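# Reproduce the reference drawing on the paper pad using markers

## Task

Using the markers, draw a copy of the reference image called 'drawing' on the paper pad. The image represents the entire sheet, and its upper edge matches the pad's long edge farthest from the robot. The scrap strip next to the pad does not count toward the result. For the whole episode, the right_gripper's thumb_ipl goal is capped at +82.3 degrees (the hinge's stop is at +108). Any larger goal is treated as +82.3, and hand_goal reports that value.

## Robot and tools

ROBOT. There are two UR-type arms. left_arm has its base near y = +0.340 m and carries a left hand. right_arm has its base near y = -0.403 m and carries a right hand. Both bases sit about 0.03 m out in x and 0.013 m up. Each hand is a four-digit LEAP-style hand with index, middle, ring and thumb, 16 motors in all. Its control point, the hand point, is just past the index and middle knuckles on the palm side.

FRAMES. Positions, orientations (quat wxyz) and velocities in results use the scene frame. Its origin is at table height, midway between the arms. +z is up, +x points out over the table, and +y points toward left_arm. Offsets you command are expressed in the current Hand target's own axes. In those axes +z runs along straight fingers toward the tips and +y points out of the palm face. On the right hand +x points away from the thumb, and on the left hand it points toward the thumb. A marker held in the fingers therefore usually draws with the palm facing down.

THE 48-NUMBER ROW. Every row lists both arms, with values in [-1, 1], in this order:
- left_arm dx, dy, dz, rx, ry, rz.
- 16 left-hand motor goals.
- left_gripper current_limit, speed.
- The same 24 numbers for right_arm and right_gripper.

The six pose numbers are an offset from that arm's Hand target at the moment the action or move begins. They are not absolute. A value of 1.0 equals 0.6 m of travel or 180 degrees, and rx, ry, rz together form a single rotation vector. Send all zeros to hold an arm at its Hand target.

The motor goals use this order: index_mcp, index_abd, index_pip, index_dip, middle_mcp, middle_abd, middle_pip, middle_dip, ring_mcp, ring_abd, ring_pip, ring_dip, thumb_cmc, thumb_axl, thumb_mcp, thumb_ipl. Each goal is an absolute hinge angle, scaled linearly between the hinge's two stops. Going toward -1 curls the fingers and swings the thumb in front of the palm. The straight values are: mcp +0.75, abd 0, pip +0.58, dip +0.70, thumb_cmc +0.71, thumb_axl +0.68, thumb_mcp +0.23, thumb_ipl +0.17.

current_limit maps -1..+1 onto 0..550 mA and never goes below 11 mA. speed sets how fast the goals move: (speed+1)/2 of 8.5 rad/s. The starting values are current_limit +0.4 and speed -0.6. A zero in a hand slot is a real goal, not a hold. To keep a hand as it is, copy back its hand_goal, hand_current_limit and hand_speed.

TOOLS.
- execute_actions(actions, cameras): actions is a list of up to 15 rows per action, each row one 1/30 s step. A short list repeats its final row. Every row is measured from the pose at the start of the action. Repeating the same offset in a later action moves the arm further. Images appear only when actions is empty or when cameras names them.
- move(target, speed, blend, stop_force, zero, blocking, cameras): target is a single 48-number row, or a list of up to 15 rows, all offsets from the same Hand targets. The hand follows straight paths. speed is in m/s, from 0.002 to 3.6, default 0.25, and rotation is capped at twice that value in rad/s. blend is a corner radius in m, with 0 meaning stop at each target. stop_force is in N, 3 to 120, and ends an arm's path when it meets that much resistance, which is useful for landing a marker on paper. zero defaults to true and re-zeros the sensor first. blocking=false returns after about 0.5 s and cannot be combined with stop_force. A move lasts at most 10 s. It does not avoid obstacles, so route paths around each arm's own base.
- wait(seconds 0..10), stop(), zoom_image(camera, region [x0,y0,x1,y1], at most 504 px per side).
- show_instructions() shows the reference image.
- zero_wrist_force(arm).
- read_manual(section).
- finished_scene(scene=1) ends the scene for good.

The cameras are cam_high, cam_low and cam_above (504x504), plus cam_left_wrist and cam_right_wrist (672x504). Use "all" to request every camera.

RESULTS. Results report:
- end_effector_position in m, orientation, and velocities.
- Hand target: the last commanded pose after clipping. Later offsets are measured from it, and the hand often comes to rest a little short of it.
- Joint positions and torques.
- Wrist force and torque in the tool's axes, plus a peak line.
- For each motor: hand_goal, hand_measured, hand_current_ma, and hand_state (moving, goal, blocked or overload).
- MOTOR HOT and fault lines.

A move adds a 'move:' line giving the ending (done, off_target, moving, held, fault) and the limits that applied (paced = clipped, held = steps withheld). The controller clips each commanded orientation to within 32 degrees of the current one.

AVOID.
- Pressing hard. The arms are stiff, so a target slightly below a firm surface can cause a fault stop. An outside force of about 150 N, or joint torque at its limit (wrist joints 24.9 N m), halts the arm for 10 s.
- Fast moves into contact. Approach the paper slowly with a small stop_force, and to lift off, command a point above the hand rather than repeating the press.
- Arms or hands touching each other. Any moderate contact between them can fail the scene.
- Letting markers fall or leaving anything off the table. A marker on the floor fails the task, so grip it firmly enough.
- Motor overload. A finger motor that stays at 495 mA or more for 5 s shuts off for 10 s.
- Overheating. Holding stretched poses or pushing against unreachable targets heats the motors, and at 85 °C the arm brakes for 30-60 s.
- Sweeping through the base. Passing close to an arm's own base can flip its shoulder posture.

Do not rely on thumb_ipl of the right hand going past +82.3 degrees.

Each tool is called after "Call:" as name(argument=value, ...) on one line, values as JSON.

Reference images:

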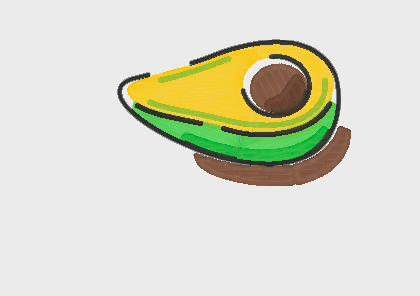

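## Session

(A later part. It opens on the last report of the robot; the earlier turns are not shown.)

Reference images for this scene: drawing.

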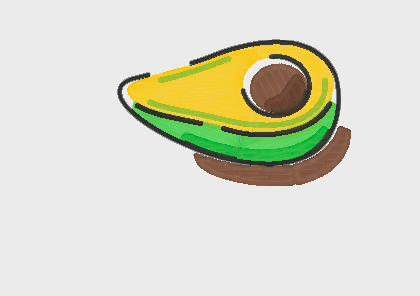

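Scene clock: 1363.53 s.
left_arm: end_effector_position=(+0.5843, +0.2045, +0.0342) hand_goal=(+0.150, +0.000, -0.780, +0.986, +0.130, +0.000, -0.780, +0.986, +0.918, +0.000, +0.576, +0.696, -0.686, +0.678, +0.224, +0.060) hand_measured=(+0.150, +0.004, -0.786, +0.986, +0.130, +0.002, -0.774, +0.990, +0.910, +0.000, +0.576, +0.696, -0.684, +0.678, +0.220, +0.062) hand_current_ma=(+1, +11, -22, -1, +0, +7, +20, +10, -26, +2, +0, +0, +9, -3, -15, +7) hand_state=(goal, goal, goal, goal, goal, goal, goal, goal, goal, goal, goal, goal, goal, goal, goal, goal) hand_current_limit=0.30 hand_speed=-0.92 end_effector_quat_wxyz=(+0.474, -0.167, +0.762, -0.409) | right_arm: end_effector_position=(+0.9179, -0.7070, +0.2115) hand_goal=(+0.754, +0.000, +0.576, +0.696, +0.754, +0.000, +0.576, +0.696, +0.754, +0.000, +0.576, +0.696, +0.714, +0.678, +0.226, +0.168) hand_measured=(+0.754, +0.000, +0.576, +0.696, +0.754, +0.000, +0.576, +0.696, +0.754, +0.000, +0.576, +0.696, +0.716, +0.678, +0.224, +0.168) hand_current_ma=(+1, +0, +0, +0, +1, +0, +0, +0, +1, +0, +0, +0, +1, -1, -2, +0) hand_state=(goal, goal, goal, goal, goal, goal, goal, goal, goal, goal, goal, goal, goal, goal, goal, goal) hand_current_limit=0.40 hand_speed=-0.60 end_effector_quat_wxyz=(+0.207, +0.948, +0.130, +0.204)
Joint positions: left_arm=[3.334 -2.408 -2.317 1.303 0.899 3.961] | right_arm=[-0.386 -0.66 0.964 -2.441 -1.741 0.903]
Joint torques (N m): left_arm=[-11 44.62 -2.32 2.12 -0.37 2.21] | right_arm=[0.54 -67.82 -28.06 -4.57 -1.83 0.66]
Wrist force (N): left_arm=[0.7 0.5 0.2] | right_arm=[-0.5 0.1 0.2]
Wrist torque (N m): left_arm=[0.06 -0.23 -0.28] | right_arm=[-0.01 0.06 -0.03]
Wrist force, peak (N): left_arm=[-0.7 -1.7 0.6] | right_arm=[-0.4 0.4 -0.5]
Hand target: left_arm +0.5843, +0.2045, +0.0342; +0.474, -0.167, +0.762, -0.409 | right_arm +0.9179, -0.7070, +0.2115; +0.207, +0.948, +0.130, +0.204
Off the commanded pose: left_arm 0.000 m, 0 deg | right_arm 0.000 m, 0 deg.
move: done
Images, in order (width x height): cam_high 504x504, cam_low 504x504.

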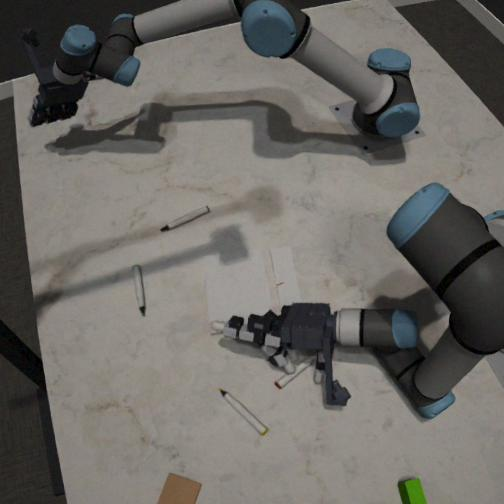

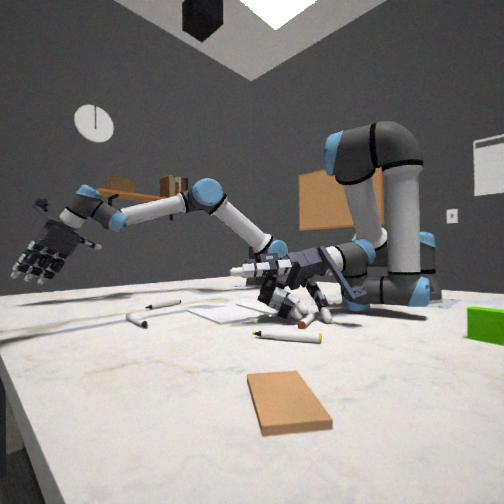

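Call:
move(target=[[-0.0293,-0.0391,-0.0109,0,0,0, 0.15,0,-0.78,0.985, 0.13,0,-0.78,0.985, 0.918,0,0.576,0.696, -0.686,0.677,0.2247,0.06, 0.3,-0.92, 0,0,0,0,0,0, 0.754,0,0.576,0.696, 0.754,0,0.576,0.696, 0.754,0,0.576,0.696, 0.714,0.678,0.226,0.168, 0.4,-0.6],[-0.1953,-0.2607,-0.0723,0,0,0, 0.15,0,-0.78,0.985, 0.13,0,-0.78,0.985, 0.918,0,0.576,0.696, -0.686,0.677,0.2247,0.06, 0.3,-0.92, 0,0,0,0,0,0, 0.754,0,0.576,0.696, 0.754,0,0.576,0.696, 0.754,0,0.576,0.696, 0.714,0.678,0.226,0.168, 0.4,-0.6]], speed=[0.02,0.15], blend=[0.01,0], cameras=["cam_low","cam_high","cam_above","cam_left_wrist"])

Call:
zoom_image(camera="cam_high", region=[200, 300, 380, 480])

Scene clock: 1381.80 s.
left_arm: end_effector_position=(+0.5842, +0.2045, +0.2344) hand_goal=(+0.150, +0.000, -0.780, +0.986, +0.130, +0.000, -0.780, +0.986, +0.918, +0.000, +0.576, +0.696, -0.686, +0.678, +0.224, +0.060) hand_measured=(+0.150, +0.004, -0.782, +0.986, +0.130, +0.002, -0.774, +0.990, +0.910, +0.000, +0.576, +0.696, -0.682, +0.678, +0.220, +0.062) hand_current_ma=(+0, +11, -3, -1, +0, +7, +20, +10, -26, +2, +0, +0, +10, -3, -15, +7) hand_state=(goal, goal, goal, goal, goal, goal, goal, goal, goal, goal, goal, goal, goal, goal, goal, goal) hand_current_limit=0.30 hand_speed=-0.92 end_effector_quat_wxyz=(+0.474, -0.167, +0.762, -0.409) | right_arm: end_effector_position=(+0.9179, -0.7070, +0.2115) hand_goal=(+0.754, +0.000, +0.576, +0.696, +0.754, +0.000, +0.576, +0.696, +0.754, +0.000, +0.576, +0.696, +0.714, +0.678, +0.226, +0.168) hand_measured=(+0.754, +0.000, +0.576, +0.696, +0.754, +0.000, +0.576, +0.696, +0.754, +0.000, +0.576, +0.696, +0.716, +0.678, +0.224, +0.168) hand_current_ma=(+1, +0, +0, +0, +1, +0, +0, +0, +1, +0, +0, +0, +1, -1, -2, +0) hand_state=(goal, goal, goal, goal, goal, goal, goal, goal, goal, goal, goal, goal, goal, goal, goal, goal) hand_current_limit=0.40 hand_speed=-0.60 end_effector_quat_wxyz=(+0.207, +0.948, +0.130, +0.204)
Joint positions: left_arm=[3.334 -1.78 -2.329 0.688 0.899 3.961] | right_arm=[-0.386 -0.66 0.964 -2.441 -1.741 0.903]
Joint torques (N m): left_arm=[15.66 33.37 19.33 -0.03 -2.73 2.42] | right_arm=[0.83 -68.33 -27.71 -4.52 -1.58 0.67]
Wrist force (N): left_arm=[0.8 1.2 -0.3] | right_arm=[0.2 0.1 -0.2]
Wrist torque (N m): left_arm=[0.13 -0.24 -0.26] | right_arm=[0.04 -0.03 0.03]
Wrist force, peak (N): left_arm=[1.4 1.8 -0.1] | right_arm=[0.0 -0.1 -0.8]
Hand target: left_arm +0.5842, +0.2045, +0.2344; +0.474, -0.167, +0.762, -0.409 | right_arm +0.9179, -0.7070, +0.2115; +0.207, +0.948, +0.130, +0.204
Off the commanded pose: left_arm 0.000 m, 0 deg | right_arm 0.000 m, 0 deg.
move: done
Images, in order (width x height): cam_high 504x504, cam_low 504x504, cam_above 504x504, cam_left_wrist 672x504.

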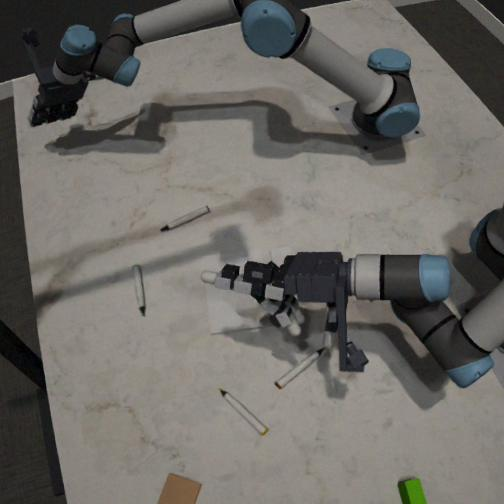

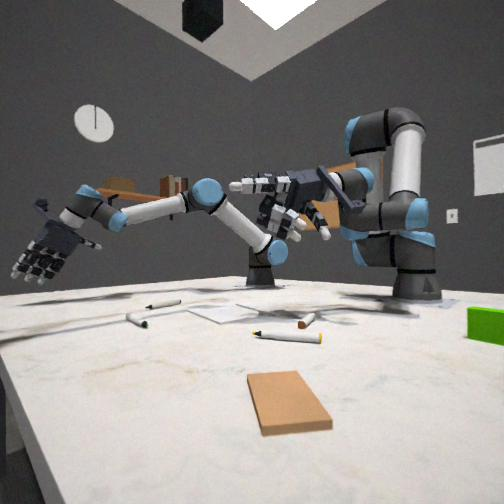

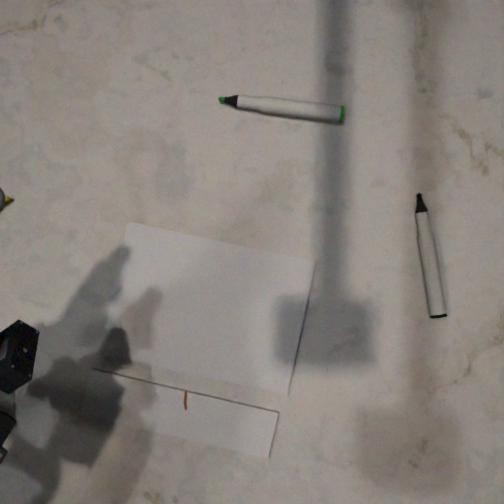

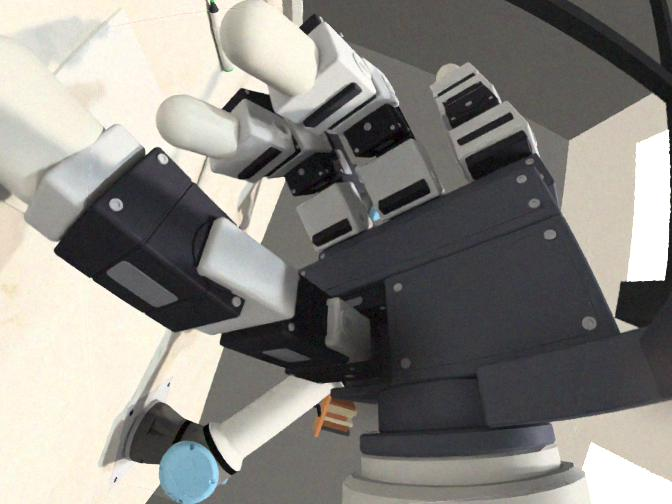

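Scaled by 2.800 from the camera's 504x504 image, which has a finer 720x720 frame.

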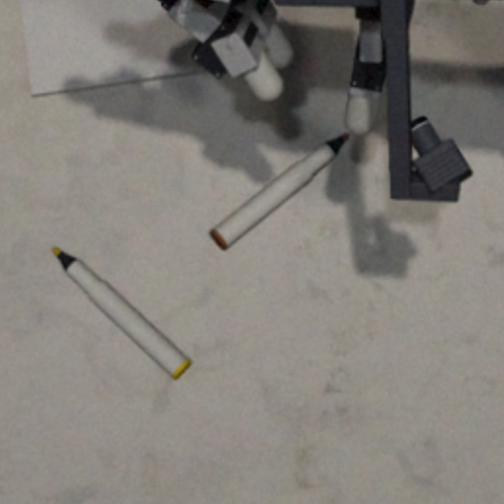

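Call:
move(target=[0.1425,0.1295,0.0287,-0.0559,0.2147,-0.1142, 0.182,0,-0.752,0.985, 0.182,0,-0.752,0.985, 0.182,0,-0.752,0.985, -0.686,0.677,0.2247,0.0595, 0.4,-0.7, 0,0,0,0,0,0, 0.754,0,0.576,0.696, 0.754,0,0.576,0.696, 0.754,0,0.576,0.696, 0.714,0.678,0.226,0.168, 0.4,-0.6], speed=0.2, cameras=["cam_low","cam_high","cam_above","cam_left_wrist"])

Call:
zoom_image(camera="cam_high", region=[200, 300, 380, 480])

Call:
zoom_image(camera="cam_low", region=[230, 220, 390, 380])

Scene clock: 1462.20 s.
left_arm: end_effector_position=(+0.5670, +0.1890, +0.1199) hand_goal=(+0.182, +0.000, -0.752, +0.986, +0.182, +0.000, -0.752, +0.986, +0.182, +0.000, -0.752, +0.986, -0.686, +0.678, +0.224, +0.060) hand_measured=(+0.178, +0.004, -0.752, +0.986, +0.178, +0.002, -0.752, +0.990, +0.182, +0.000, -0.746, +0.984, -0.682, +0.678, +0.220, +0.062) hand_current_ma=(-10, +8, -1, -1, -10, +7, -1, +9, -1, +2, +20, -8, +10, -3, -15, +6) hand_state=(goal, goal, goal, goal, goal, goal, goal, goal, goal, goal, goal, goal, goal, goal, goal, goal) hand_current_limit=0.40 hand_speed=-0.70 end_effector_quat_wxyz=(+0.102, -0.193, +0.866, -0.451) | right_arm: end_effector_position=(+0.9179, -0.7070, +0.2115) hand_goal=(+0.754, +0.000, +0.576, +0.696, +0.754, +0.000, +0.576, +0.696, +0.754, +0.000, +0.576, +0.696, +0.714, +0.678, +0.226, +0.168) hand_measured=(+0.754, +0.000, +0.576, +0.696, +0.754, +0.000, +0.576, +0.696, +0.754, +0.000, +0.576, +0.696, +0.716, +0.678, +0.224, +0.168) hand_current_ma=(+1, +0, +0, +0, +1, +0, +0, +0, +1, +0, +0, +0, +1, -1, -2, +0) hand_state=(goal, goal, goal, goal, goal, goal, goal, goal, goal, goal, goal, goal, goal, goal, goal, goal) hand_current_limit=0.40 hand_speed=-0.60 end_effector_quat_wxyz=(+0.207, +0.948, +0.130, +0.204)
Joint positions: left_arm=[3.38 -1.856 -2.115 -0.463 0.639 4.373] | right_arm=[-0.386 -0.66 0.964 -2.441 -1.741 0.903]
Joint torques (N m): left_arm=[-12.37 23.57 22.19 0.45 -3.89 2.39] | right_arm=[0.96 -68.47 -28.37 -4.5 -1.74 0.73]
Wrist force (N): left_arm=[0.3 0.5 -0.1] | right_arm=[-0.2 0.0 -0.3]
Wrist torque (N m): left_arm=[0.15 -0.09 -0.19] | right_arm=[0.03 0.03 -0.01]
Wrist force, peak (N): left_arm=[0.9 1.6 -0.3] | right_arm=[0.5 0.4 -0.1]
Hand target: left_arm +0.5670, +0.1890, +0.1199; +0.102, -0.193, +0.866, -0.451 | right_arm +0.9179, -0.7070, +0.2115; +0.207, +0.948, +0.130, +0.204
Off the commanded pose: left_arm 0.000 m, 0 deg | right_arm 0.000 m, 0 deg.
move: done
Images, in order (width x height): cam_high 504x504, cam_low 504x504, cam_above 504x504, cam_left_wrist 672x504.

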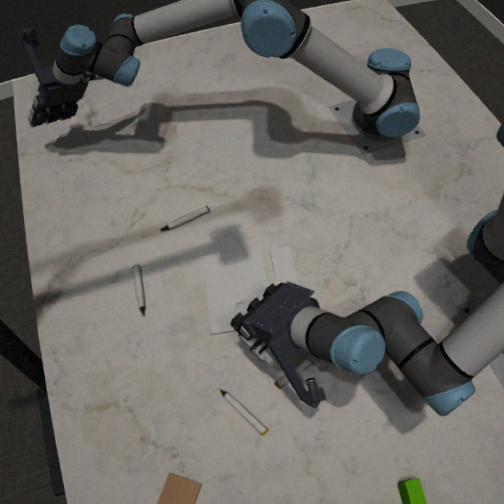

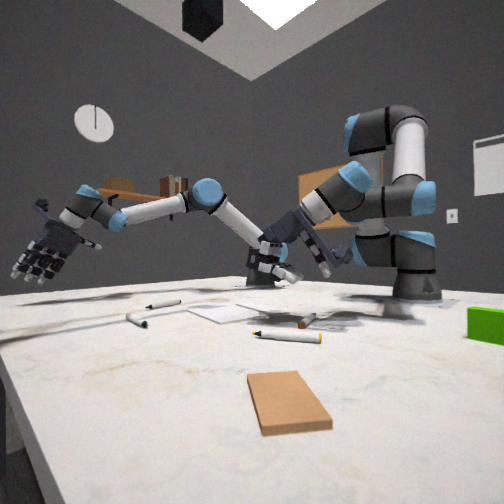

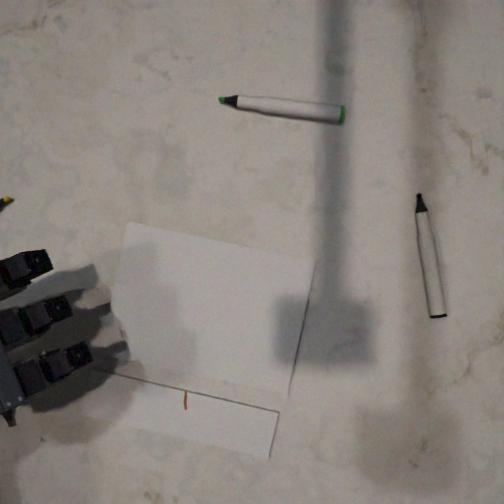

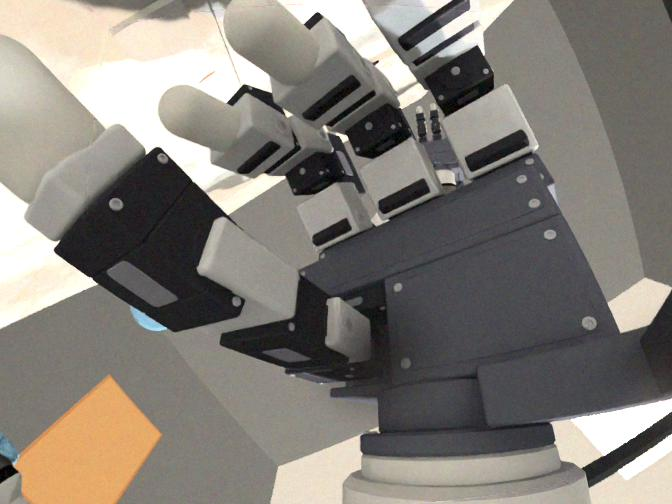

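Scaled by 2.800 from the camera's 504x504 image, which has a finer 720x720 frame.

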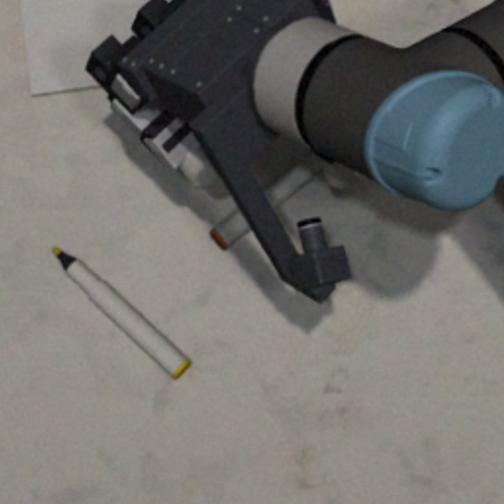

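Scaled by 3.150 from the camera's 504x504 image, which has a finer 720x720 frame.

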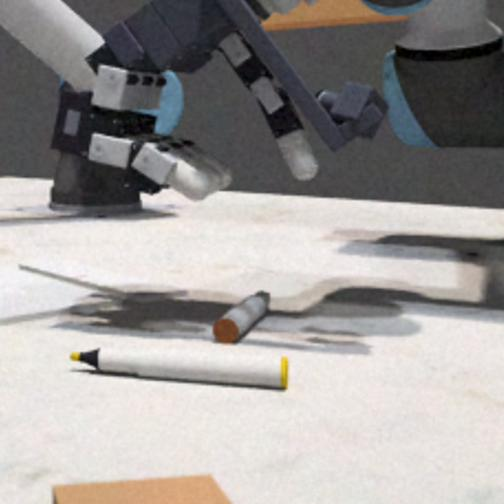

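Call:
move(target=[0,0.1015,0.0875,0,0,0, 0.182,0,-0.752,0.985, 0.182,0,-0.752,0.985, 0.182,0,-0.752,0.985, -0.686,0.677,0.2247,0.0595, 0.4,-0.7, 0,0,0,0,0,0, 0.754,0,0.576,0.696, 0.754,0,0.576,0.696, 0.754,0,0.576,0.696, 0.714,0.678,0.226,0.168, 0.4,-0.6], speed=0.1, cameras=["cam_low","cam_high"])

Call:
zoom_image(camera="cam_high", region=[220, 290, 360, 430])

Call:
zoom_image(camera="cam_low", region=[240, 240, 360, 360])

Scene clock: 1479.03 s.
left_arm: end_effector_position=(+0.5705, +0.1817, +0.0399) hand_goal=(+0.182, +0.000, -0.752, +0.986, +0.182, +0.000, -0.752, +0.986, +0.182, +0.000, -0.752, +0.986, -0.686, +0.678, +0.224, +0.060) hand_measured=(+0.178, +0.004, -0.752, +0.986, +0.178, +0.002, -0.752, +0.990, +0.182, +0.000, -0.746, +0.984, -0.682, +0.678, +0.220, +0.062) hand_current_ma=(-9, +8, -1, -1, -10, +7, -1, +9, -1, +2, +20, -8, +10, -3, -15, +6) hand_state=(goal, goal, goal, goal, goal, goal, goal, goal, goal, goal, goal, goal, goal, goal, goal, goal) hand_current_limit=0.40 hand_speed=-0.70 end_effector_quat_wxyz=(+0.102, -0.193, +0.866, -0.451) | right_arm: end_effector_position=(+0.9179, -0.7070, +0.2115) hand_goal=(+0.754, +0.000, +0.576, +0.696, +0.754, +0.000, +0.576, +0.696, +0.754, +0.000, +0.576, +0.696, +0.714, +0.678, +0.226, +0.168) hand_measured=(+0.754, +0.000, +0.576, +0.696, +0.754, +0.000, +0.576, +0.696, +0.754, +0.000, +0.576, +0.696, +0.716, +0.678, +0.224, +0.168) hand_current_ma=(+1, +0, +0, +0, +1, +0, +0, +0, +1, +0, +0, +0, +1, -1, -2, +0) hand_state=(goal, goal, goal, goal, goal, goal, goal, goal, goal, goal, goal, goal, goal, goal, goal, goal) hand_current_limit=0.40 hand_speed=-0.60 end_effector_quat_wxyz=(+0.207, +0.948, +0.130, +0.204)
Joint positions: left_arm=[3.364 -2.048 -2.147 -0.218 0.643 4.347] | right_arm=[-0.386 -0.66 0.964 -2.441 -1.741 0.903]
Joint torques (N m): left_arm=[-11.79 27.12 19.39 5.27 0.97 -2.42] | right_arm=[0.74 -68.03 -28.47 -4.51 -1.71 0.66]
Wrist force (N): left_arm=[0.0 0.6 -0.1] | right_arm=[-0.2 0.2 0.0]
Wrist torque (N m): left_arm=[0.18 -0.05 -0.16] | right_arm=[0.03 0.03 -0.01]
Wrist force, peak (N): left_arm=[0.0 1.2 0.3] | right_arm=[-0.2 -0.4 -0.4]
Hand target: left_arm +0.5706, +0.1817, +0.0399; +0.102, -0.193, +0.866, -0.451 | right_arm +0.9179, -0.7070, +0.2115; +0.207, +0.948, +0.130, +0.204
Off the commanded pose: left_arm 0.000 m, 0 deg | right_arm 0.000 m, 0 deg.
move: done
Images, in order (width x height): cam_high 504x504, cam_low 504x504.

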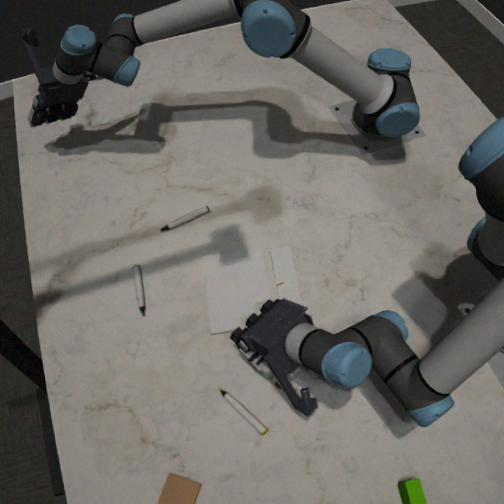

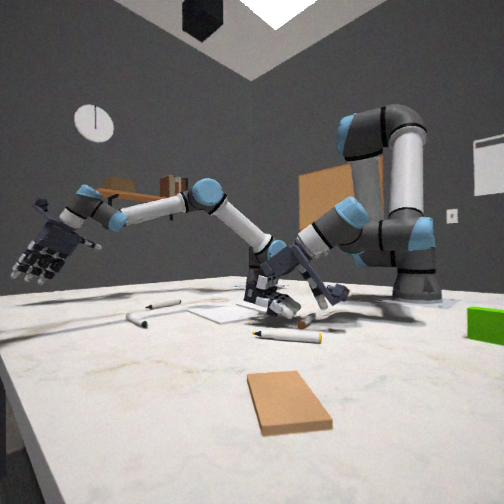

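Scaled by 3.600 from the camera's 504x504 image, which has a finer 720x720 frame.

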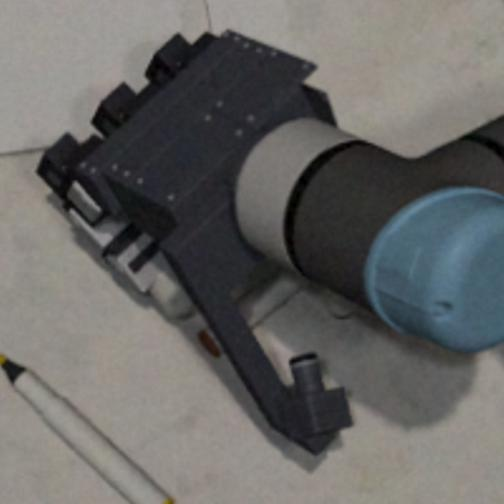

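Scaled by 4.200 from the camera's 504x504 image, which has a finer 720x720 frame.

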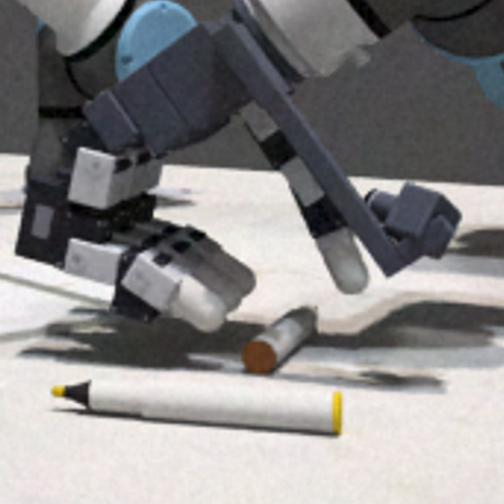

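Call:
move(target=[0.0133,0.0212,0.0047,0,0,0, 0.182,0,-0.752,0.985, 0.182,0,-0.752,0.985, 0.182,0,-0.752,0.985, -0.686,0.677,0.2247,0.0595, 0.4,-0.7, 0,0,0,0,0,0, 0.754,0,0.576,0.696, 0.754,0,0.576,0.696, 0.754,0,0.576,0.696, 0.714,0.678,0.226,0.168, 0.4,-0.6], speed=0.05, cameras=["cam_low","cam_high"])

Call:
zoom_image(camera="cam_high", region=[240, 340, 320, 420])

Call:
zoom_image(camera="cam_low", region=[260, 270, 340, 350])

Scene clock: 1500.37 s.
left_arm: end_effector_position=(+0.5613, +0.1828, +0.0279) hand_goal=(+0.182, +0.000, -0.752, +0.986, +0.182, +0.000, -0.752, +0.986, +0.182, +0.000, -0.752, +0.986, -0.686, +0.678, +0.224, +0.060) hand_measured=(+0.180, +0.004, -0.752, +0.986, +0.178, +0.002, -0.752, +0.990, +0.182, +0.000, -0.746, +0.984, -0.682, +0.678, +0.220, +0.062) hand_current_ma=(-9, +8, -1, -1, -10, +7, -1, +9, -1, +2, +20, -8, +9, -3, -15, +6) hand_state=(goal, goal, goal, goal, goal, goal, goal, goal, goal, goal, goal, goal, goal, goal, goal, goal) hand_current_limit=0.40 hand_speed=-0.70 end_effector_quat_wxyz=(+0.102, -0.193, +0.866, -0.451) | right_arm: end_effector_position=(+0.9179, -0.7070, +0.2115) hand_goal=(+0.754, +0.000, +0.576, +0.696, +0.754, +0.000, +0.576, +0.696, +0.754, +0.000, +0.576, +0.696, +0.714, +0.678, +0.226, +0.168) hand_measured=(+0.754, +0.000, +0.576, +0.696, +0.754, +0.000, +0.576, +0.696, +0.754, +0.000, +0.576, +0.696, +0.716, +0.678, +0.224, +0.168) hand_current_ma=(+1, +0, +0, +0, +1, +0, +0, +0, +1, +0, +0, +0, +1, -1, -2, +0) hand_state=(goal, goal, goal, goal, goal, goal, goal, goal, goal, goal, goal, goal, goal, goal, goal, goal) hand_current_limit=0.40 hand_speed=-0.60 end_effector_quat_wxyz=(+0.207, +0.948, +0.130, +0.204)
Joint positions: left_arm=[3.37 -2.063 -2.177 -0.182 0.641 4.357] | right_arm=[-0.386 -0.66 0.964 -2.441 -1.741 0.903]
Joint torques (N m): left_arm=[15.73 27.2 4.21 5.4 -3.84 2.29] | right_arm=[1.01 -68.63 -28.31 -4.5 -1.73 0.55]
Wrist force (N): left_arm=[0.0 0.6 0.0] | right_arm=[0.2 0.1 -0.2]
Wrist torque (N m): left_arm=[0.17 -0.06 -0.25] | right_arm=[0.03 -0.02 0.01]
Wrist force, peak (N): left_arm=[0.2 0.8 -0.1] | right_arm=[-0.1 0.5 -0.4]
Hand target: left_arm +0.5612, +0.1828, +0.0279; +0.102, -0.193, +0.866, -0.451 | right_arm +0.9179, -0.7070, +0.2115; +0.207, +0.948, +0.130, +0.204
Off the commanded pose: left_arm 0.000 m, 0 deg | right_arm 0.000 m, 0 deg.
move: done
Images, in order (width x height): cam_high 504x504, cam_low 504x504.

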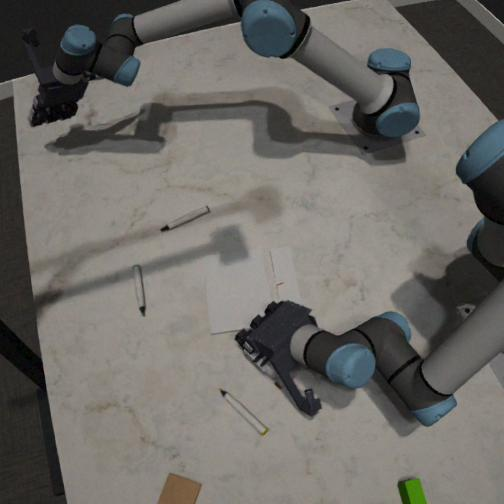

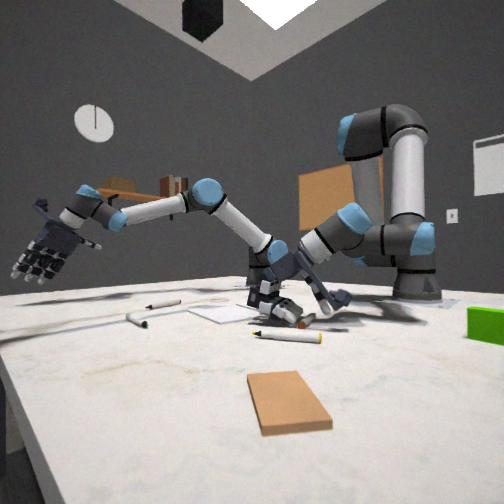

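Scaled by 6.300 from the camera's 504x504 image, which has a finer 720x720 frame.

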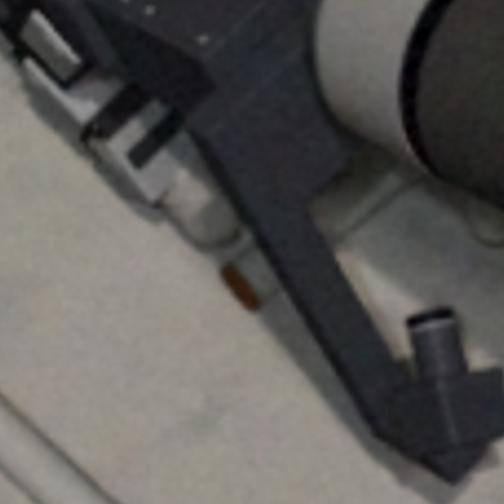

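Scaled by 6.300 from the camera's 504x504 image, which has a finer 720x720 frame.

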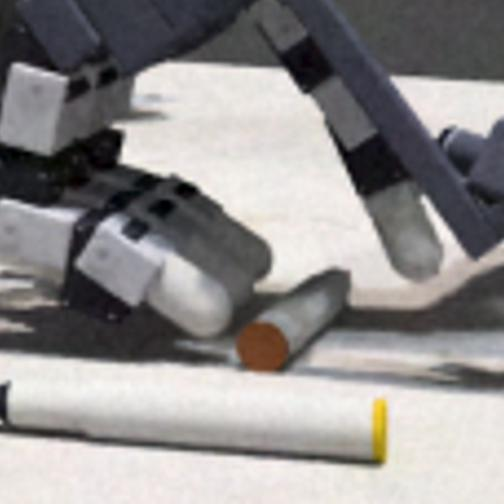

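Call:
move(target=[0.0067,0.0191,0.0134,0,0,0, 0.182,0,-0.752,0.985, 0.182,0,-0.752,0.985, 0.182,0,-0.752,0.985, -0.686,0.677,0.2247,0.0595, 0.4,-0.7, 0,0,0,0,0,0, 0.754,0,0.576,0.696, 0.754,0,0.576,0.696, 0.754,0,0.576,0.696, 0.714,0.678,0.226,0.168, 0.4,-0.6], speed=0.01, stop_force=4)

Scene clock: 1514.30 s.
left_arm: end_effector_position=(+0.5586, +0.1816, +0.0177) hand_goal=(+0.182, +0.000, -0.752, +0.986, +0.182, +0.000, -0.752, +0.986, +0.182, +0.000, -0.752, +0.986, -0.686, +0.678, +0.224, +0.060) hand_measured=(+0.180, +0.002, -0.754, +0.984, +0.178, +0.002, -0.756, +0.986, +0.180, +0.000, -0.756, +0.984, -0.682, +0.678, +0.220, +0.062) hand_current_ma=(-9, +4, -8, -3, -10, +4, -11, -2, -6, +2, -14, -8, +9, -3, -15, +6) hand_state=(goal, goal, goal, goal, goal, goal, goal, goal, goal, goal, goal, goal, goal, goal, goal, goal) hand_current_limit=0.40 hand_speed=-0.70 end_effector_quat_wxyz=(+0.102, -0.193, +0.866, -0.451) | right_arm: end_effector_position=(+0.9179, -0.7070, +0.2115) hand_goal=(+0.754, +0.000, +0.576, +0.696, +0.754, +0.000, +0.576, +0.696, +0.754, +0.000, +0.576, +0.696, +0.714, +0.678, +0.226, +0.168) hand_measured=(+0.754, +0.000, +0.576, +0.696, +0.754, +0.000, +0.576, +0.696, +0.754, +0.000, +0.576, +0.696, +0.716, +0.678, +0.224, +0.168) hand_current_ma=(+1, +0, +0, +0, +1, +0, +0, +0, +1, +0, +0, +0, +1, -1, -2, +0) hand_state=(goal, goal, goal, goal, goal, goal, goal, goal, goal, goal, goal, goal, goal, goal, goal, goal) hand_current_limit=0.40 hand_speed=-0.60 end_effector_quat_wxyz=(+0.207, +0.948, +0.130, +0.204)
Joint positions: left_arm=[3.369 -2.086 -2.186 -0.148 0.642 4.355] | right_arm=[-0.386 -0.66 0.964 -2.441 -1.741 0.903]
Joint torques (N m): left_arm=[2.21 44.18 17.49 0.58 -0.07 2.08] | right_arm=[0.75 -68.9 -27.9 -4.54 -1.77 0.67]
Wrist force (N): left_arm=[0.3 0.3 -0.7] | right_arm=[0.0 0.1 -0.1]
Wrist torque (N m): left_arm=[0.17 -0.10 -0.14] | right_arm=[0.02 0.00 0.00]
Wrist force, peak (N): left_arm=[-0.6 -4.0 -1.0] | right_arm=[-0.6 0.3 -0.4]
Hand target: left_arm +0.5586, +0.1816, +0.0177; +0.102, -0.193, +0.866, -0.451 (not the last commanded pose) | right_arm +0.9179, -0.7070, +0.2115; +0.207, +0.948, +0.130, +0.204
Off the commanded pose: left_arm 0.004 m, 0 deg | right_arm 0.000 m, 0 deg.
move: contact (left_arm)

Call:
move(target=[0,-0.00205,-0.00144,0,0,0, 0.182,0,-0.752,0.985, 0.182,0,-0.752,0.985, 0.182,0,-0.752,0.985, -0.686,0.677,0.2247,0.0595, 0.4,-0.7, 0,0,0,0,0,0, 0.754,0,0.576,0.696, 0.754,0,0.576,0.696, 0.754,0,0.576,0.696, 0.714,0.678,0.226,0.168, 0.4,-0.6], speed=0.02)

Call:
move(target=[0,0,0,0,0,0, 0.182,0,-0.752,0.985, 0.182,0,-0.752,0.985, 0.182,0,-0.752,0.985, -0.686,0.677,-0.12,0.0595, 0.5,-0.88, 0,0,0,0,0,0, 0.754,0,0.576,0.696, 0.754,0,0.576,0.696, 0.754,0,0.576,0.696, 0.714,0.678,0.226,0.168, 0.4,-0.6], speed=0.02, cameras=["cam_low","cam_high"])

Call:
zoom_image(camera="cam_low", region=[260, 270, 340, 350])

Call:
zoom_image(camera="cam_high", region=[240, 340, 320, 420])

Scene clock: 1533.03 s.
left_arm: end_effector_position=(+0.5586, +0.1816, +0.0192) hand_goal=(+0.182, +0.000, -0.752, +0.986, +0.182, +0.000, -0.752, +0.986, +0.182, +0.000, -0.752, +0.986, -0.686, +0.678, +0.224, +0.060) hand_measured=(+0.180, +0.002, -0.752, +0.984, +0.178, +0.002, -0.752, +0.986, +0.180, +0.000, -0.752, +0.984, -0.682, +0.678, +0.220, +0.062) hand_current_ma=(-9, +4, -1, -3, -10, +4, -1, -2, -6, +2, -1, -8, +9, -3, -15, +6) hand_state=(goal, goal, goal, goal, goal, goal, goal, goal, goal, goal, goal, goal, goal, goal, goal, goal) hand_current_limit=0.40 hand_speed=-0.70 end_effector_quat_wxyz=(+0.102, -0.193, +0.866, -0.451) | right_arm: end_effector_position=(+0.9179, -0.7070, +0.2115) hand_goal=(+0.754, +0.000, +0.576, +0.696, +0.754, +0.000, +0.576, +0.696, +0.754, +0.000, +0.576, +0.696, +0.714, +0.678, +0.226, +0.168) hand_measured=(+0.754, +0.000, +0.576, +0.696, +0.754, +0.000, +0.576, +0.696, +0.754, +0.000, +0.576, +0.696, +0.716, +0.678, +0.224, +0.168) hand_current_ma=(+1, +0, +0, +0, +1, +0, +0, +0, +1, +0, +0, +0, +1, -1, -2, +0) hand_state=(goal, goal, goal, goal, goal, goal, goal, goal, goal, goal, goal, goal, goal, goal, goal, goal) hand_current_limit=0.40 hand_speed=-0.60 end_effector_quat_wxyz=(+0.207, +0.948, +0.130, +0.204)
Joint positions: left_arm=[3.369 -2.082 -2.186 -0.152 0.642 4.355] | right_arm=[-0.386 -0.66 0.964 -2.441 -1.741 0.903]
Joint torques (N m): left_arm=[14.85 44.77 18.02 0.45 -3.44 1.84] | right_arm=[0.17 -68.43 -28.46 -4.63 -1.76 0.63]
Wrist force (N): left_arm=[0.1 0.3 -0.2] | right_arm=[-0.1 -0.1 -0.3]
Wrist torque (N m): left_arm=[0.16 -0.08 -0.15] | right_arm=[0.00 0.01 -0.01]
Wrist force, peak (N): left_arm=[0.2 -0.1 -0.9] | right_arm=[-0.6 0.2 0.0]
Hand target: left_arm +0.5586, +0.1816, +0.0192; +0.102, -0.193, +0.866, -0.451 | right_arm +0.9179, -0.7070, +0.2115; +0.207, +0.948, +0.130, +0.204
Off the commanded pose: left_arm 0.000 m, 0 deg | right_arm 0.000 m, 0 deg.
move: done

Scene clock: 1534.17 s.
left_arm: end_effector_position=(+0.5586, +0.1816, +0.0192) hand_goal=(+0.182, +0.000, -0.752, +0.986, +0.182, +0.000, -0.752, +0.986, +0.182, +0.000, -0.752, +0.986, -0.686, +0.678, -0.120, +0.060) hand_measured=(+0.184, +0.002, -0.752, +0.984, +0.184, +0.002, -0.754, +0.986, +0.180, +0.000, -0.752, +0.984, -0.684, +0.678, -0.022, +0.072) hand_current_ma=(+3, +4, -1, -3, +4, +4, -5, -2, -6, +2, -1, -8, +6, -3, +412, +62) hand_state=(goal, goal, goal, goal, goal, goal, goal, goal, goal, goal, goal, goal, goal, goal, blocked, goal) hand_current_limit=0.50 hand_speed=-0.88 end_effector_quat_wxyz=(+0.102, -0.193, +0.866, -0.451) | right_arm: end_effector_position=(+0.9179, -0.7070, +0.2115) hand_goal=(+0.754, +0.000, +0.576, +0.696, +0.754, +0.000, +0.576, +0.696, +0.754, +0.000, +0.576, +0.696, +0.714, +0.678, +0.226, +0.168) hand_measured=(+0.754, +0.000, +0.576, +0.696, +0.754, +0.000, +0.576, +0.696, +0.754, +0.000, +0.576, +0.696, +0.716, +0.678, +0.224, +0.168) hand_current_ma=(+1, +0, +0, +0, +1, +0, +0, +0, +1, +0, +0, +0, +1, -1, -2, +0) hand_state=(goal, goal, goal, goal, goal, goal, goal, goal, goal, goal, goal, goal, goal, goal, goal, goal) hand_current_limit=0.40 hand_speed=-0.60 end_effector_quat_wxyz=(+0.207, +0.948, +0.130, +0.204)
Joint positions: left_arm=[3.369 -2.082 -2.186 -0.152 0.642 4.355] | right_arm=[-0.386 -0.66 0.964 -2.441 -1.741 0.903]
Joint torques (N m): left_arm=[14.36 41.74 15.66 0.6 -3.49 2.03] | right_arm=[0.93 -68.09 -27.89 -4.48 -1.8 0.71]
Wrist force (N): left_arm=[0.2 -2.7 -2.4] | right_arm=[0.1 0.1 -0.1]
Wrist torque (N m): left_arm=[-0.10 -0.08 -0.13] | right_arm=[0.01 -0.01 0.02]
Wrist force, peak (N): left_arm=[0.1 -2.9 -2.4] | right_arm=[-0.6 0.1 -0.4]
Hand target: left_arm +0.5586, +0.1816, +0.0192; +0.102, -0.193, +0.866, -0.451 | right_arm +0.9179, -0.7070, +0.2115; +0.207, +0.948, +0.130, +0.204
Off the commanded pose: left_arm 0.000 m, 0 deg | right_arm 0.000 m, 0 deg.
move: done
Images, in order (width x height): cam_high 504x504, cam_low 504x504.

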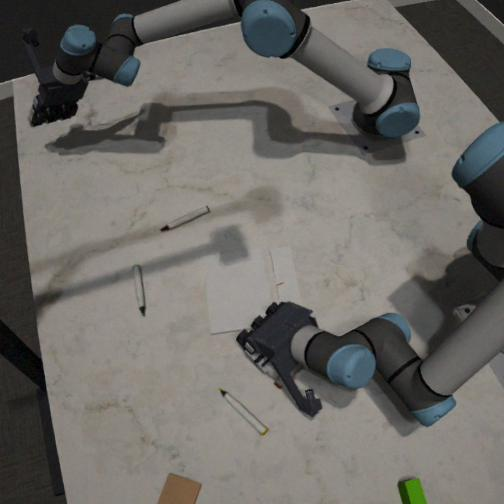

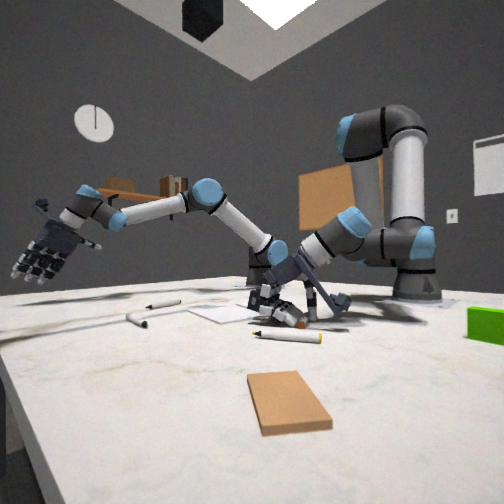

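Scaled by 6.300 from the camera's 504x504 image, which has a finer 720x720 frame.

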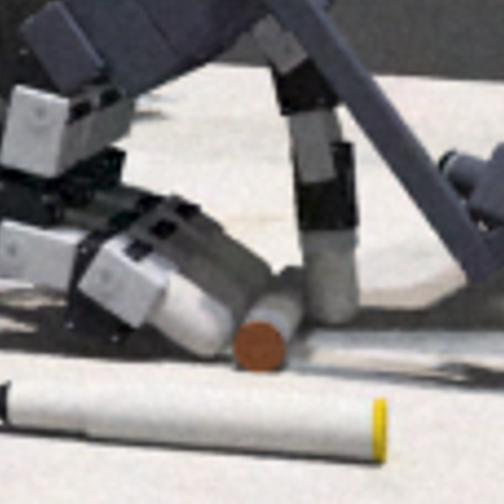

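Scaled by 6.300 from the camera's 504x504 image, which has a finer 720x720 frame.

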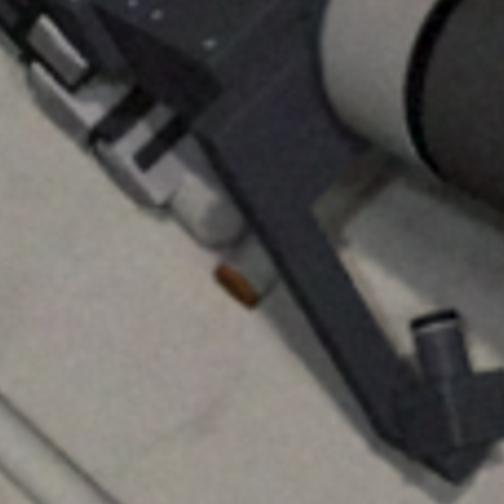

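Call:
move(target=[0,0,0,0,0,0, 0.13,0,-0.78,0.985, 0.13,0,-0.78,0.985, 0.13,0,-0.78,0.985, -0.686,0.677,-0.14,0.03, 0.68,-0.88, 0,0,0,0,0,0, 0.754,0,0.576,0.696, 0.754,0,0.576,0.696, 0.754,0,0.576,0.696, 0.714,0.678,0.226,0.168, 0.4,-0.6], speed=0.02)

Call:
move(target=[0,-0.0205,-0.0144,0,0,0, 0.13,0,-0.78,0.985, 0.13,0,-0.78,0.985, 0.13,0,-0.78,0.985, -0.686,0.677,-0.14,0.03, 0.68,-0.88, 0,0,0,0,0,0, 0.754,0,0.576,0.696, 0.754,0,0.576,0.696, 0.754,0,0.576,0.696, 0.714,0.678,0.226,0.168, 0.4,-0.6], speed=0.02, cameras=["cam_low","cam_high"])

Call:
zoom_image(camera="cam_low", region=[260, 270, 340, 350])

Scene clock: 1547.53 s.
left_arm: end_effector_position=(+0.5586, +0.1816, +0.0192) hand_goal=(+0.130, +0.000, -0.780, +0.986, +0.130, +0.000, -0.780, +0.986, +0.130, +0.000, -0.780, +0.986, -0.686, +0.678, -0.140, +0.030) hand_measured=(+0.180, +0.002, -0.760, +0.992, +0.172, +0.002, -0.762, +0.988, +0.144, +0.000, -0.770, +0.986, -0.682, +0.678, -0.022, +0.072) hand_current_ma=(+216, +4, +72, +19, +179, +4, +66, +9, +52, +2, +37, +0, +12, -1, +462, +237) hand_state=(blocked, goal, goal, goal, blocked, goal, goal, goal, goal, goal, goal, goal, goal, goal, blocked, blocked) hand_current_limit=0.68 hand_speed=-0.88 end_effector_quat_wxyz=(+0.102, -0.193, +0.866, -0.451) | right_arm: end_effector_position=(+0.9179, -0.7070, +0.2115) hand_goal=(+0.754, +0.000, +0.576, +0.696, +0.754, +0.000, +0.576, +0.696, +0.754, +0.000, +0.576, +0.696, +0.714, +0.678, +0.226, +0.168) hand_measured=(+0.754, +0.000, +0.576, +0.696, +0.754, +0.000, +0.576, +0.696, +0.754, +0.000, +0.576, +0.696, +0.716, +0.678, +0.224, +0.168) hand_current_ma=(+1, +0, +0, +0, +1, +0, +0, +0, +1, +0, +0, +0, +1, -1, -2, +0) hand_state=(goal, goal, goal, goal, goal, goal, goal, goal, goal, goal, goal, goal, goal, goal, goal, goal) hand_current_limit=0.40 hand_speed=-0.60 end_effector_quat_wxyz=(+0.207, +0.948, +0.130, +0.204)
Joint positions: left_arm=[3.369 -2.082 -2.186 -0.152 0.642 4.355] | right_arm=[-0.386 -0.66 0.964 -2.441 -1.741 0.903]
Joint torques (N m): left_arm=[14.22 29.9 5.98 0.67 -3.33 2.01] | right_arm=[0.87 -67.9 -27.92 -4.49 -1.67 0.65]
Wrist force (N): left_arm=[0.0 0.8 0.0] | right_arm=[0.0 0.1 -0.3]
Wrist torque (N m): left_arm=[0.19 -0.06 -0.17] | right_arm=[0.03 0.01 0.01]
Wrist force, peak (N): left_arm=[0.2 -2.9 -2.7] | right_arm=[-0.3 0.1 -0.5]
Hand target: left_arm +0.5586, +0.1816, +0.0192; +0.102, -0.193, +0.866, -0.451 | right_arm +0.9179, -0.7070, +0.2115; +0.207, +0.948, +0.130, +0.204
Off the commanded pose: left_arm 0.000 m, 0 deg | right_arm 0.000 m, 0 deg.
move: done

Scene clock: 1548.63 s.
left_arm: end_effector_position=(+0.5586, +0.1816, +0.0342) hand_goal=(+0.130, +0.000, -0.780, +0.986, +0.130, +0.000, -0.780, +0.986, +0.130, +0.000, -0.780, +0.986, -0.686, +0.678, -0.140, +0.030) hand_measured=(+0.180, +0.002, -0.760, +0.992, +0.172, +0.002, -0.762, +0.988, +0.144, +0.000, -0.770, +0.986, -0.682, +0.678, -0.022, +0.072) hand_current_ma=(+216, +4, +72, +19, +179, +4, +66, +9, +52, +2, +37, +0, +12, -1, +462, +237) hand_state=(blocked, goal, goal, goal, blocked, goal, goal, goal, goal, goal, goal, goal, goal, goal, blocked, blocked) hand_current_limit=0.68 hand_speed=-0.88 end_effector_quat_wxyz=(+0.102, -0.193, +0.866, -0.451) | right_arm: end_effector_position=(+0.9179, -0.7070, +0.2115) hand_goal=(+0.754, +0.000, +0.576, +0.696, +0.754, +0.000, +0.576, +0.696, +0.754, +0.000, +0.576, +0.696, +0.714, +0.678, +0.226, +0.168) hand_measured=(+0.754, +0.000, +0.576, +0.696, +0.754, +0.000, +0.576, +0.696, +0.754, +0.000, +0.576, +0.696, +0.716, +0.678, +0.224, +0.168) hand_current_ma=(+1, +0, +0, +0, +1, +0, +0, +0, +1, +0, +0, +0, +1, -1, -2, +0) hand_state=(goal, goal, goal, goal, goal, goal, goal, goal, goal, goal, goal, goal, goal, goal, goal, goal) hand_current_limit=0.40 hand_speed=-0.60 end_effector_quat_wxyz=(+0.207, +0.948, +0.130, +0.204)
Joint positions: left_arm=[3.369 -2.043 -2.183 -0.193 0.642 4.355] | right_arm=[-0.386 -0.66 0.964 -2.441 -1.741 0.903]
Joint torques (N m): left_arm=[15.59 44.03 18.71 0.51 -3.51 -0.16] | right_arm=[0.44 -67.88 -27.88 -4.51 -1.7 0.63]
Wrist force (N): left_arm=[-0.2 0.8 0.0] | right_arm=[-0.3 0.1 0.2]
Wrist torque (N m): left_arm=[0.18 -0.03 -0.17] | right_arm=[-0.01 0.02 -0.01]
Wrist force, peak (N): left_arm=[0.1 1.0 0.2] | right_arm=[-0.2 0.2 -0.5]
Hand target: left_arm +0.5586, +0.1816, +0.0343; +0.102, -0.193, +0.866, -0.451 | right_arm +0.9179, -0.7070, +0.2115; +0.207, +0.948, +0.130, +0.204
Off the commanded pose: left_arm 0.000 m, 0 deg | right_arm 0.000 m, 0 deg.
move: done
Images, in order (width x height): cam_high 504x504, cam_low 504x504.

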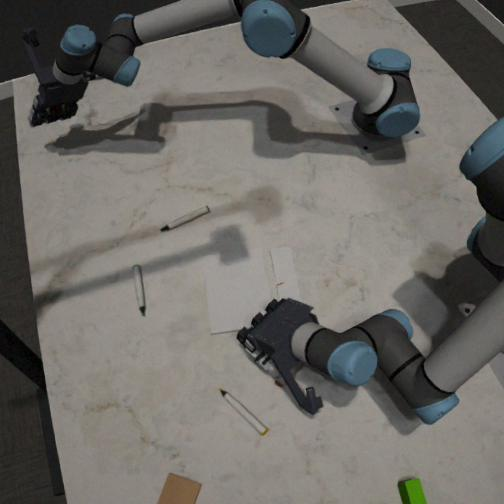

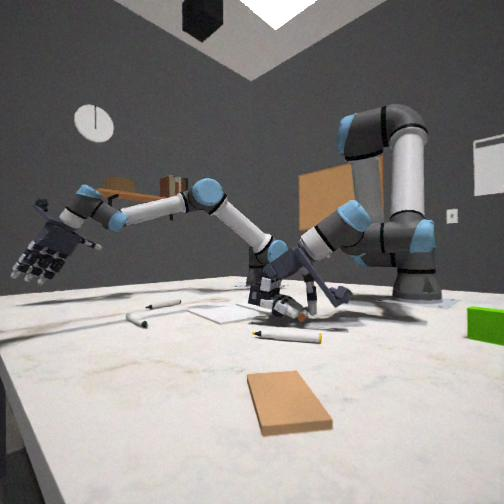

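Scaled by 6.300 from the camera's 504x504 image, which has a finer 720x720 frame.

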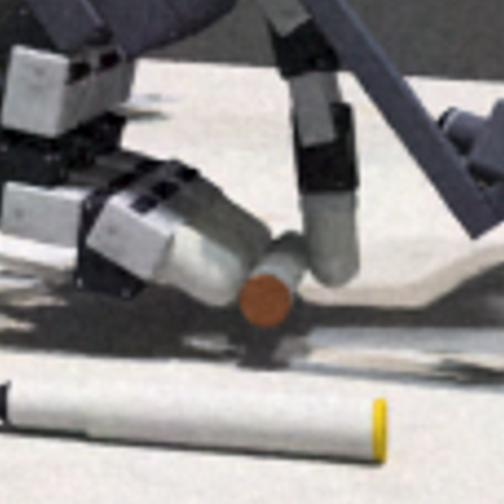

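Call:
move(target=[0,-0.3354,-0.235,0,0,0, 0.13,0,-0.78,0.985, 0.13,0,-0.78,0.985, 0.13,0,-0.78,0.985, -0.686,0.677,-0.14,0.03, 0.68,-0.88, 0,0,0,0,0,0, 0.754,0,0.576,0.696, 0.754,0,0.576,0.696, 0.754,0,0.576,0.696, 0.714,0.678,0.226,0.168, 0.4,-0.6], speed=0.15)

Call:
move(target=[0,0,0,0,0,-0.25, 0.13,0,-0.78,0.985, 0.13,0,-0.78,0.985, 0.13,0,-0.78,0.985, -0.686,0.677,-0.14,0.03, 0.68,-0.88, 0,0,0,0,0,0, 0.754,0,0.576,0.696, 0.754,0,0.576,0.696, 0.754,0,0.576,0.696, 0.714,0.678,0.226,0.168, 0.4,-0.6], speed=0.25, cameras=["cam_low","cam_high"])

Call:
zoom_image(camera="cam_low", region=[220, 140, 400, 320])

Scene clock: 1646.83 s.
left_arm: end_effector_position=(+0.5581, +0.1816, +0.2799) hand_goal=(+0.130, +0.000, -0.780, +0.986, +0.130, +0.000, -0.780, +0.986, +0.130, +0.000, -0.780, +0.986, -0.686, +0.678, -0.140, +0.030) hand_measured=(+0.180, +0.002, -0.760, +0.992, +0.172, +0.002, -0.762, +0.988, +0.144, +0.000, -0.770, +0.986, -0.682, +0.678, -0.022, +0.072) hand_current_ma=(+216, +4, +72, +19, +179, +4, +66, +9, +52, +2, +37, +0, +12, -1, +462, +237) hand_state=(blocked, goal, goal, goal, blocked, goal, goal, goal, goal, goal, goal, goal, goal, goal, blocked, blocked) hand_current_limit=0.68 hand_speed=-0.88 end_effector_quat_wxyz=(+0.102, -0.193, +0.866, -0.451) | right_arm: end_effector_position=(+0.9179, -0.7070, +0.2115) hand_goal=(+0.754, +0.000, +0.576, +0.696, +0.754, +0.000, +0.576, +0.696, +0.754, +0.000, +0.576, +0.696, +0.714, +0.678, +0.226, +0.168) hand_measured=(+0.754, +0.000, +0.576, +0.696, +0.754, +0.000, +0.576, +0.696, +0.754, +0.000, +0.576, +0.696, +0.716, +0.678, +0.224, +0.168) hand_current_ma=(+1, +0, +0, +0, +1, +0, +0, +0, +1, +0, +0, +0, +1, -1, -2, +0) hand_state=(goal, goal, goal, goal, goal, goal, goal, goal, goal, goal, goal, goal, goal, goal, goal, goal) hand_current_limit=0.40 hand_speed=-0.60 end_effector_quat_wxyz=(+0.207, +0.948, +0.130, +0.204)
Joint positions: left_arm=[3.369 -1.6 -1.927 -0.893 0.642 4.355] | right_arm=[-0.386 -0.66 0.964 -2.441 -1.741 0.903]
Joint torques (N m): left_arm=[15.65 34.29 27.8 0.49 -3.78 2.39] | right_arm=[0.09 -68.28 -27.96 -4.54 -1.77 0.74]
Wrist force (N): left_arm=[-0.1 1.0 0.0] | right_arm=[0.0 0.2 0.2]
Wrist torque (N m): left_arm=[0.19 -0.08 -0.25] | right_arm=[0.01 -0.01 0.01]
Wrist force, peak (N): left_arm=[-0.2 1.9 0.6] | right_arm=[0.5 0.4 -0.3]
Hand target: left_arm +0.5581, +0.1816, +0.2800; +0.102, -0.193, +0.866, -0.451 | right_arm +0.9179, -0.7070, +0.2115; +0.207, +0.948, +0.130, +0.204
Off the commanded pose: left_arm 0.000 m, 0 deg | right_arm 0.000 m, 0 deg.
move: done

Scene clock: 1649.00 s.
left_arm: end_effector_position=(+0.5581, +0.1816, +0.2800) hand_goal=(+0.130, +0.000, -0.780, +0.986, +0.130, +0.000, -0.780, +0.986, +0.130, +0.000, -0.780, +0.986, -0.686, +0.678, -0.140, +0.030) hand_measured=(+0.180, +0.000, -0.760, +0.992, +0.172, +0.002, -0.762, +0.988, +0.144, +0.000, -0.770, +0.986, -0.682, +0.678, -0.022, +0.072) hand_current_ma=(+216, +2, +72, +19, +179, +4, +66, +9, +52, +2, +37, +0, +12, -1, +462, +237) hand_state=(blocked, goal, goal, goal, blocked, goal, goal, goal, goal, goal, goal, goal, goal, goal, blocked, blocked) hand_current_limit=0.68 hand_speed=-0.88 end_effector_quat_wxyz=(-0.079, -0.510, +0.726, -0.455) | right_arm: end_effector_position=(+0.9179, -0.7070, +0.2115) hand_goal=(+0.754, +0.000, +0.576, +0.696, +0.754, +0.000, +0.576, +0.696, +0.754, +0.000, +0.576, +0.696, +0.714, +0.678, +0.226, +0.168) hand_measured=(+0.754, +0.000, +0.576, +0.696, +0.754, +0.000, +0.576, +0.696, +0.754, +0.000, +0.576, +0.696, +0.716, +0.678, +0.224, +0.168) hand_current_ma=(+1, +0, +0, +0, +1, +0, +0, +0, +1, +0, +0, +0, +1, -1, -2, +0) hand_state=(goal, goal, goal, goal, goal, goal, goal, goal, goal, goal, goal, goal, goal, goal, goal, goal) hand_current_limit=0.40 hand_speed=-0.60 end_effector_quat_wxyz=(+0.207, +0.948, +0.130, +0.204)
Joint positions: left_arm=[3.436 -1.711 -1.874 -0.922 0.625 3.679] | right_arm=[-0.386 -0.66 0.964 -2.441 -1.741 0.903]
Joint torques (N m): left_arm=[16.15 21.57 13.94 5.14 0.88 -2.94] | right_arm=[1.19 -68.56 -28.3 -4.46 -1.78 0.65]
Wrist force (N): left_arm=[-1.1 0.0 0.5] | right_arm=[0.0 0.2 0.1]
Wrist torque (N m): left_arm=[0.04 0.06 -0.02] | right_arm=[0.02 0.00 0.01]
Wrist force, peak (N): left_arm=[-1.5 0.2 0.3] | right_arm=[-0.4 0.1 -0.7]
Hand target: left_arm +0.5581, +0.1816, +0.2800; -0.079, -0.510, +0.726, -0.455 | right_arm +0.9179, -0.7070, +0.2115; +0.207, +0.948, +0.130, +0.204
Off the commanded pose: left_arm 0.000 m, 0 deg | right_arm 0.000 m, 0 deg.
move: done
Images, in order (width x height): cam_high 504x504, cam_low 504x504.

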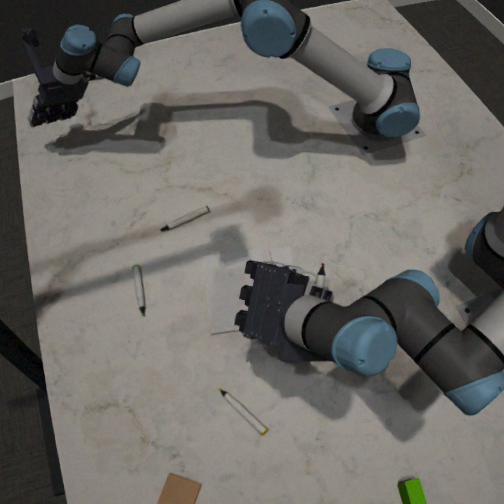

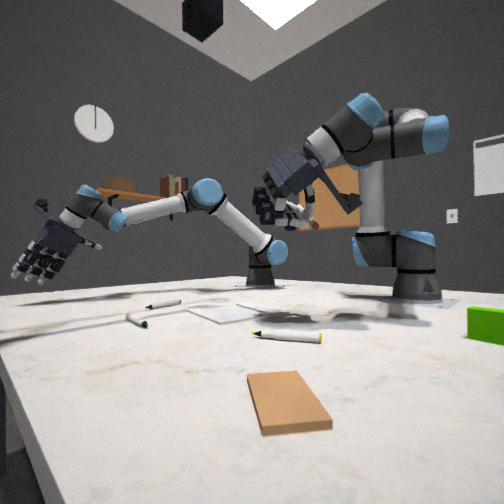

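Scaled by 2.800 from the camera's 504x504 image, which has a finer 720x720 frame.

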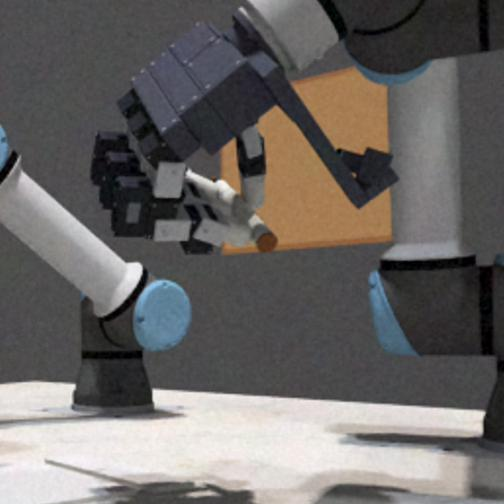

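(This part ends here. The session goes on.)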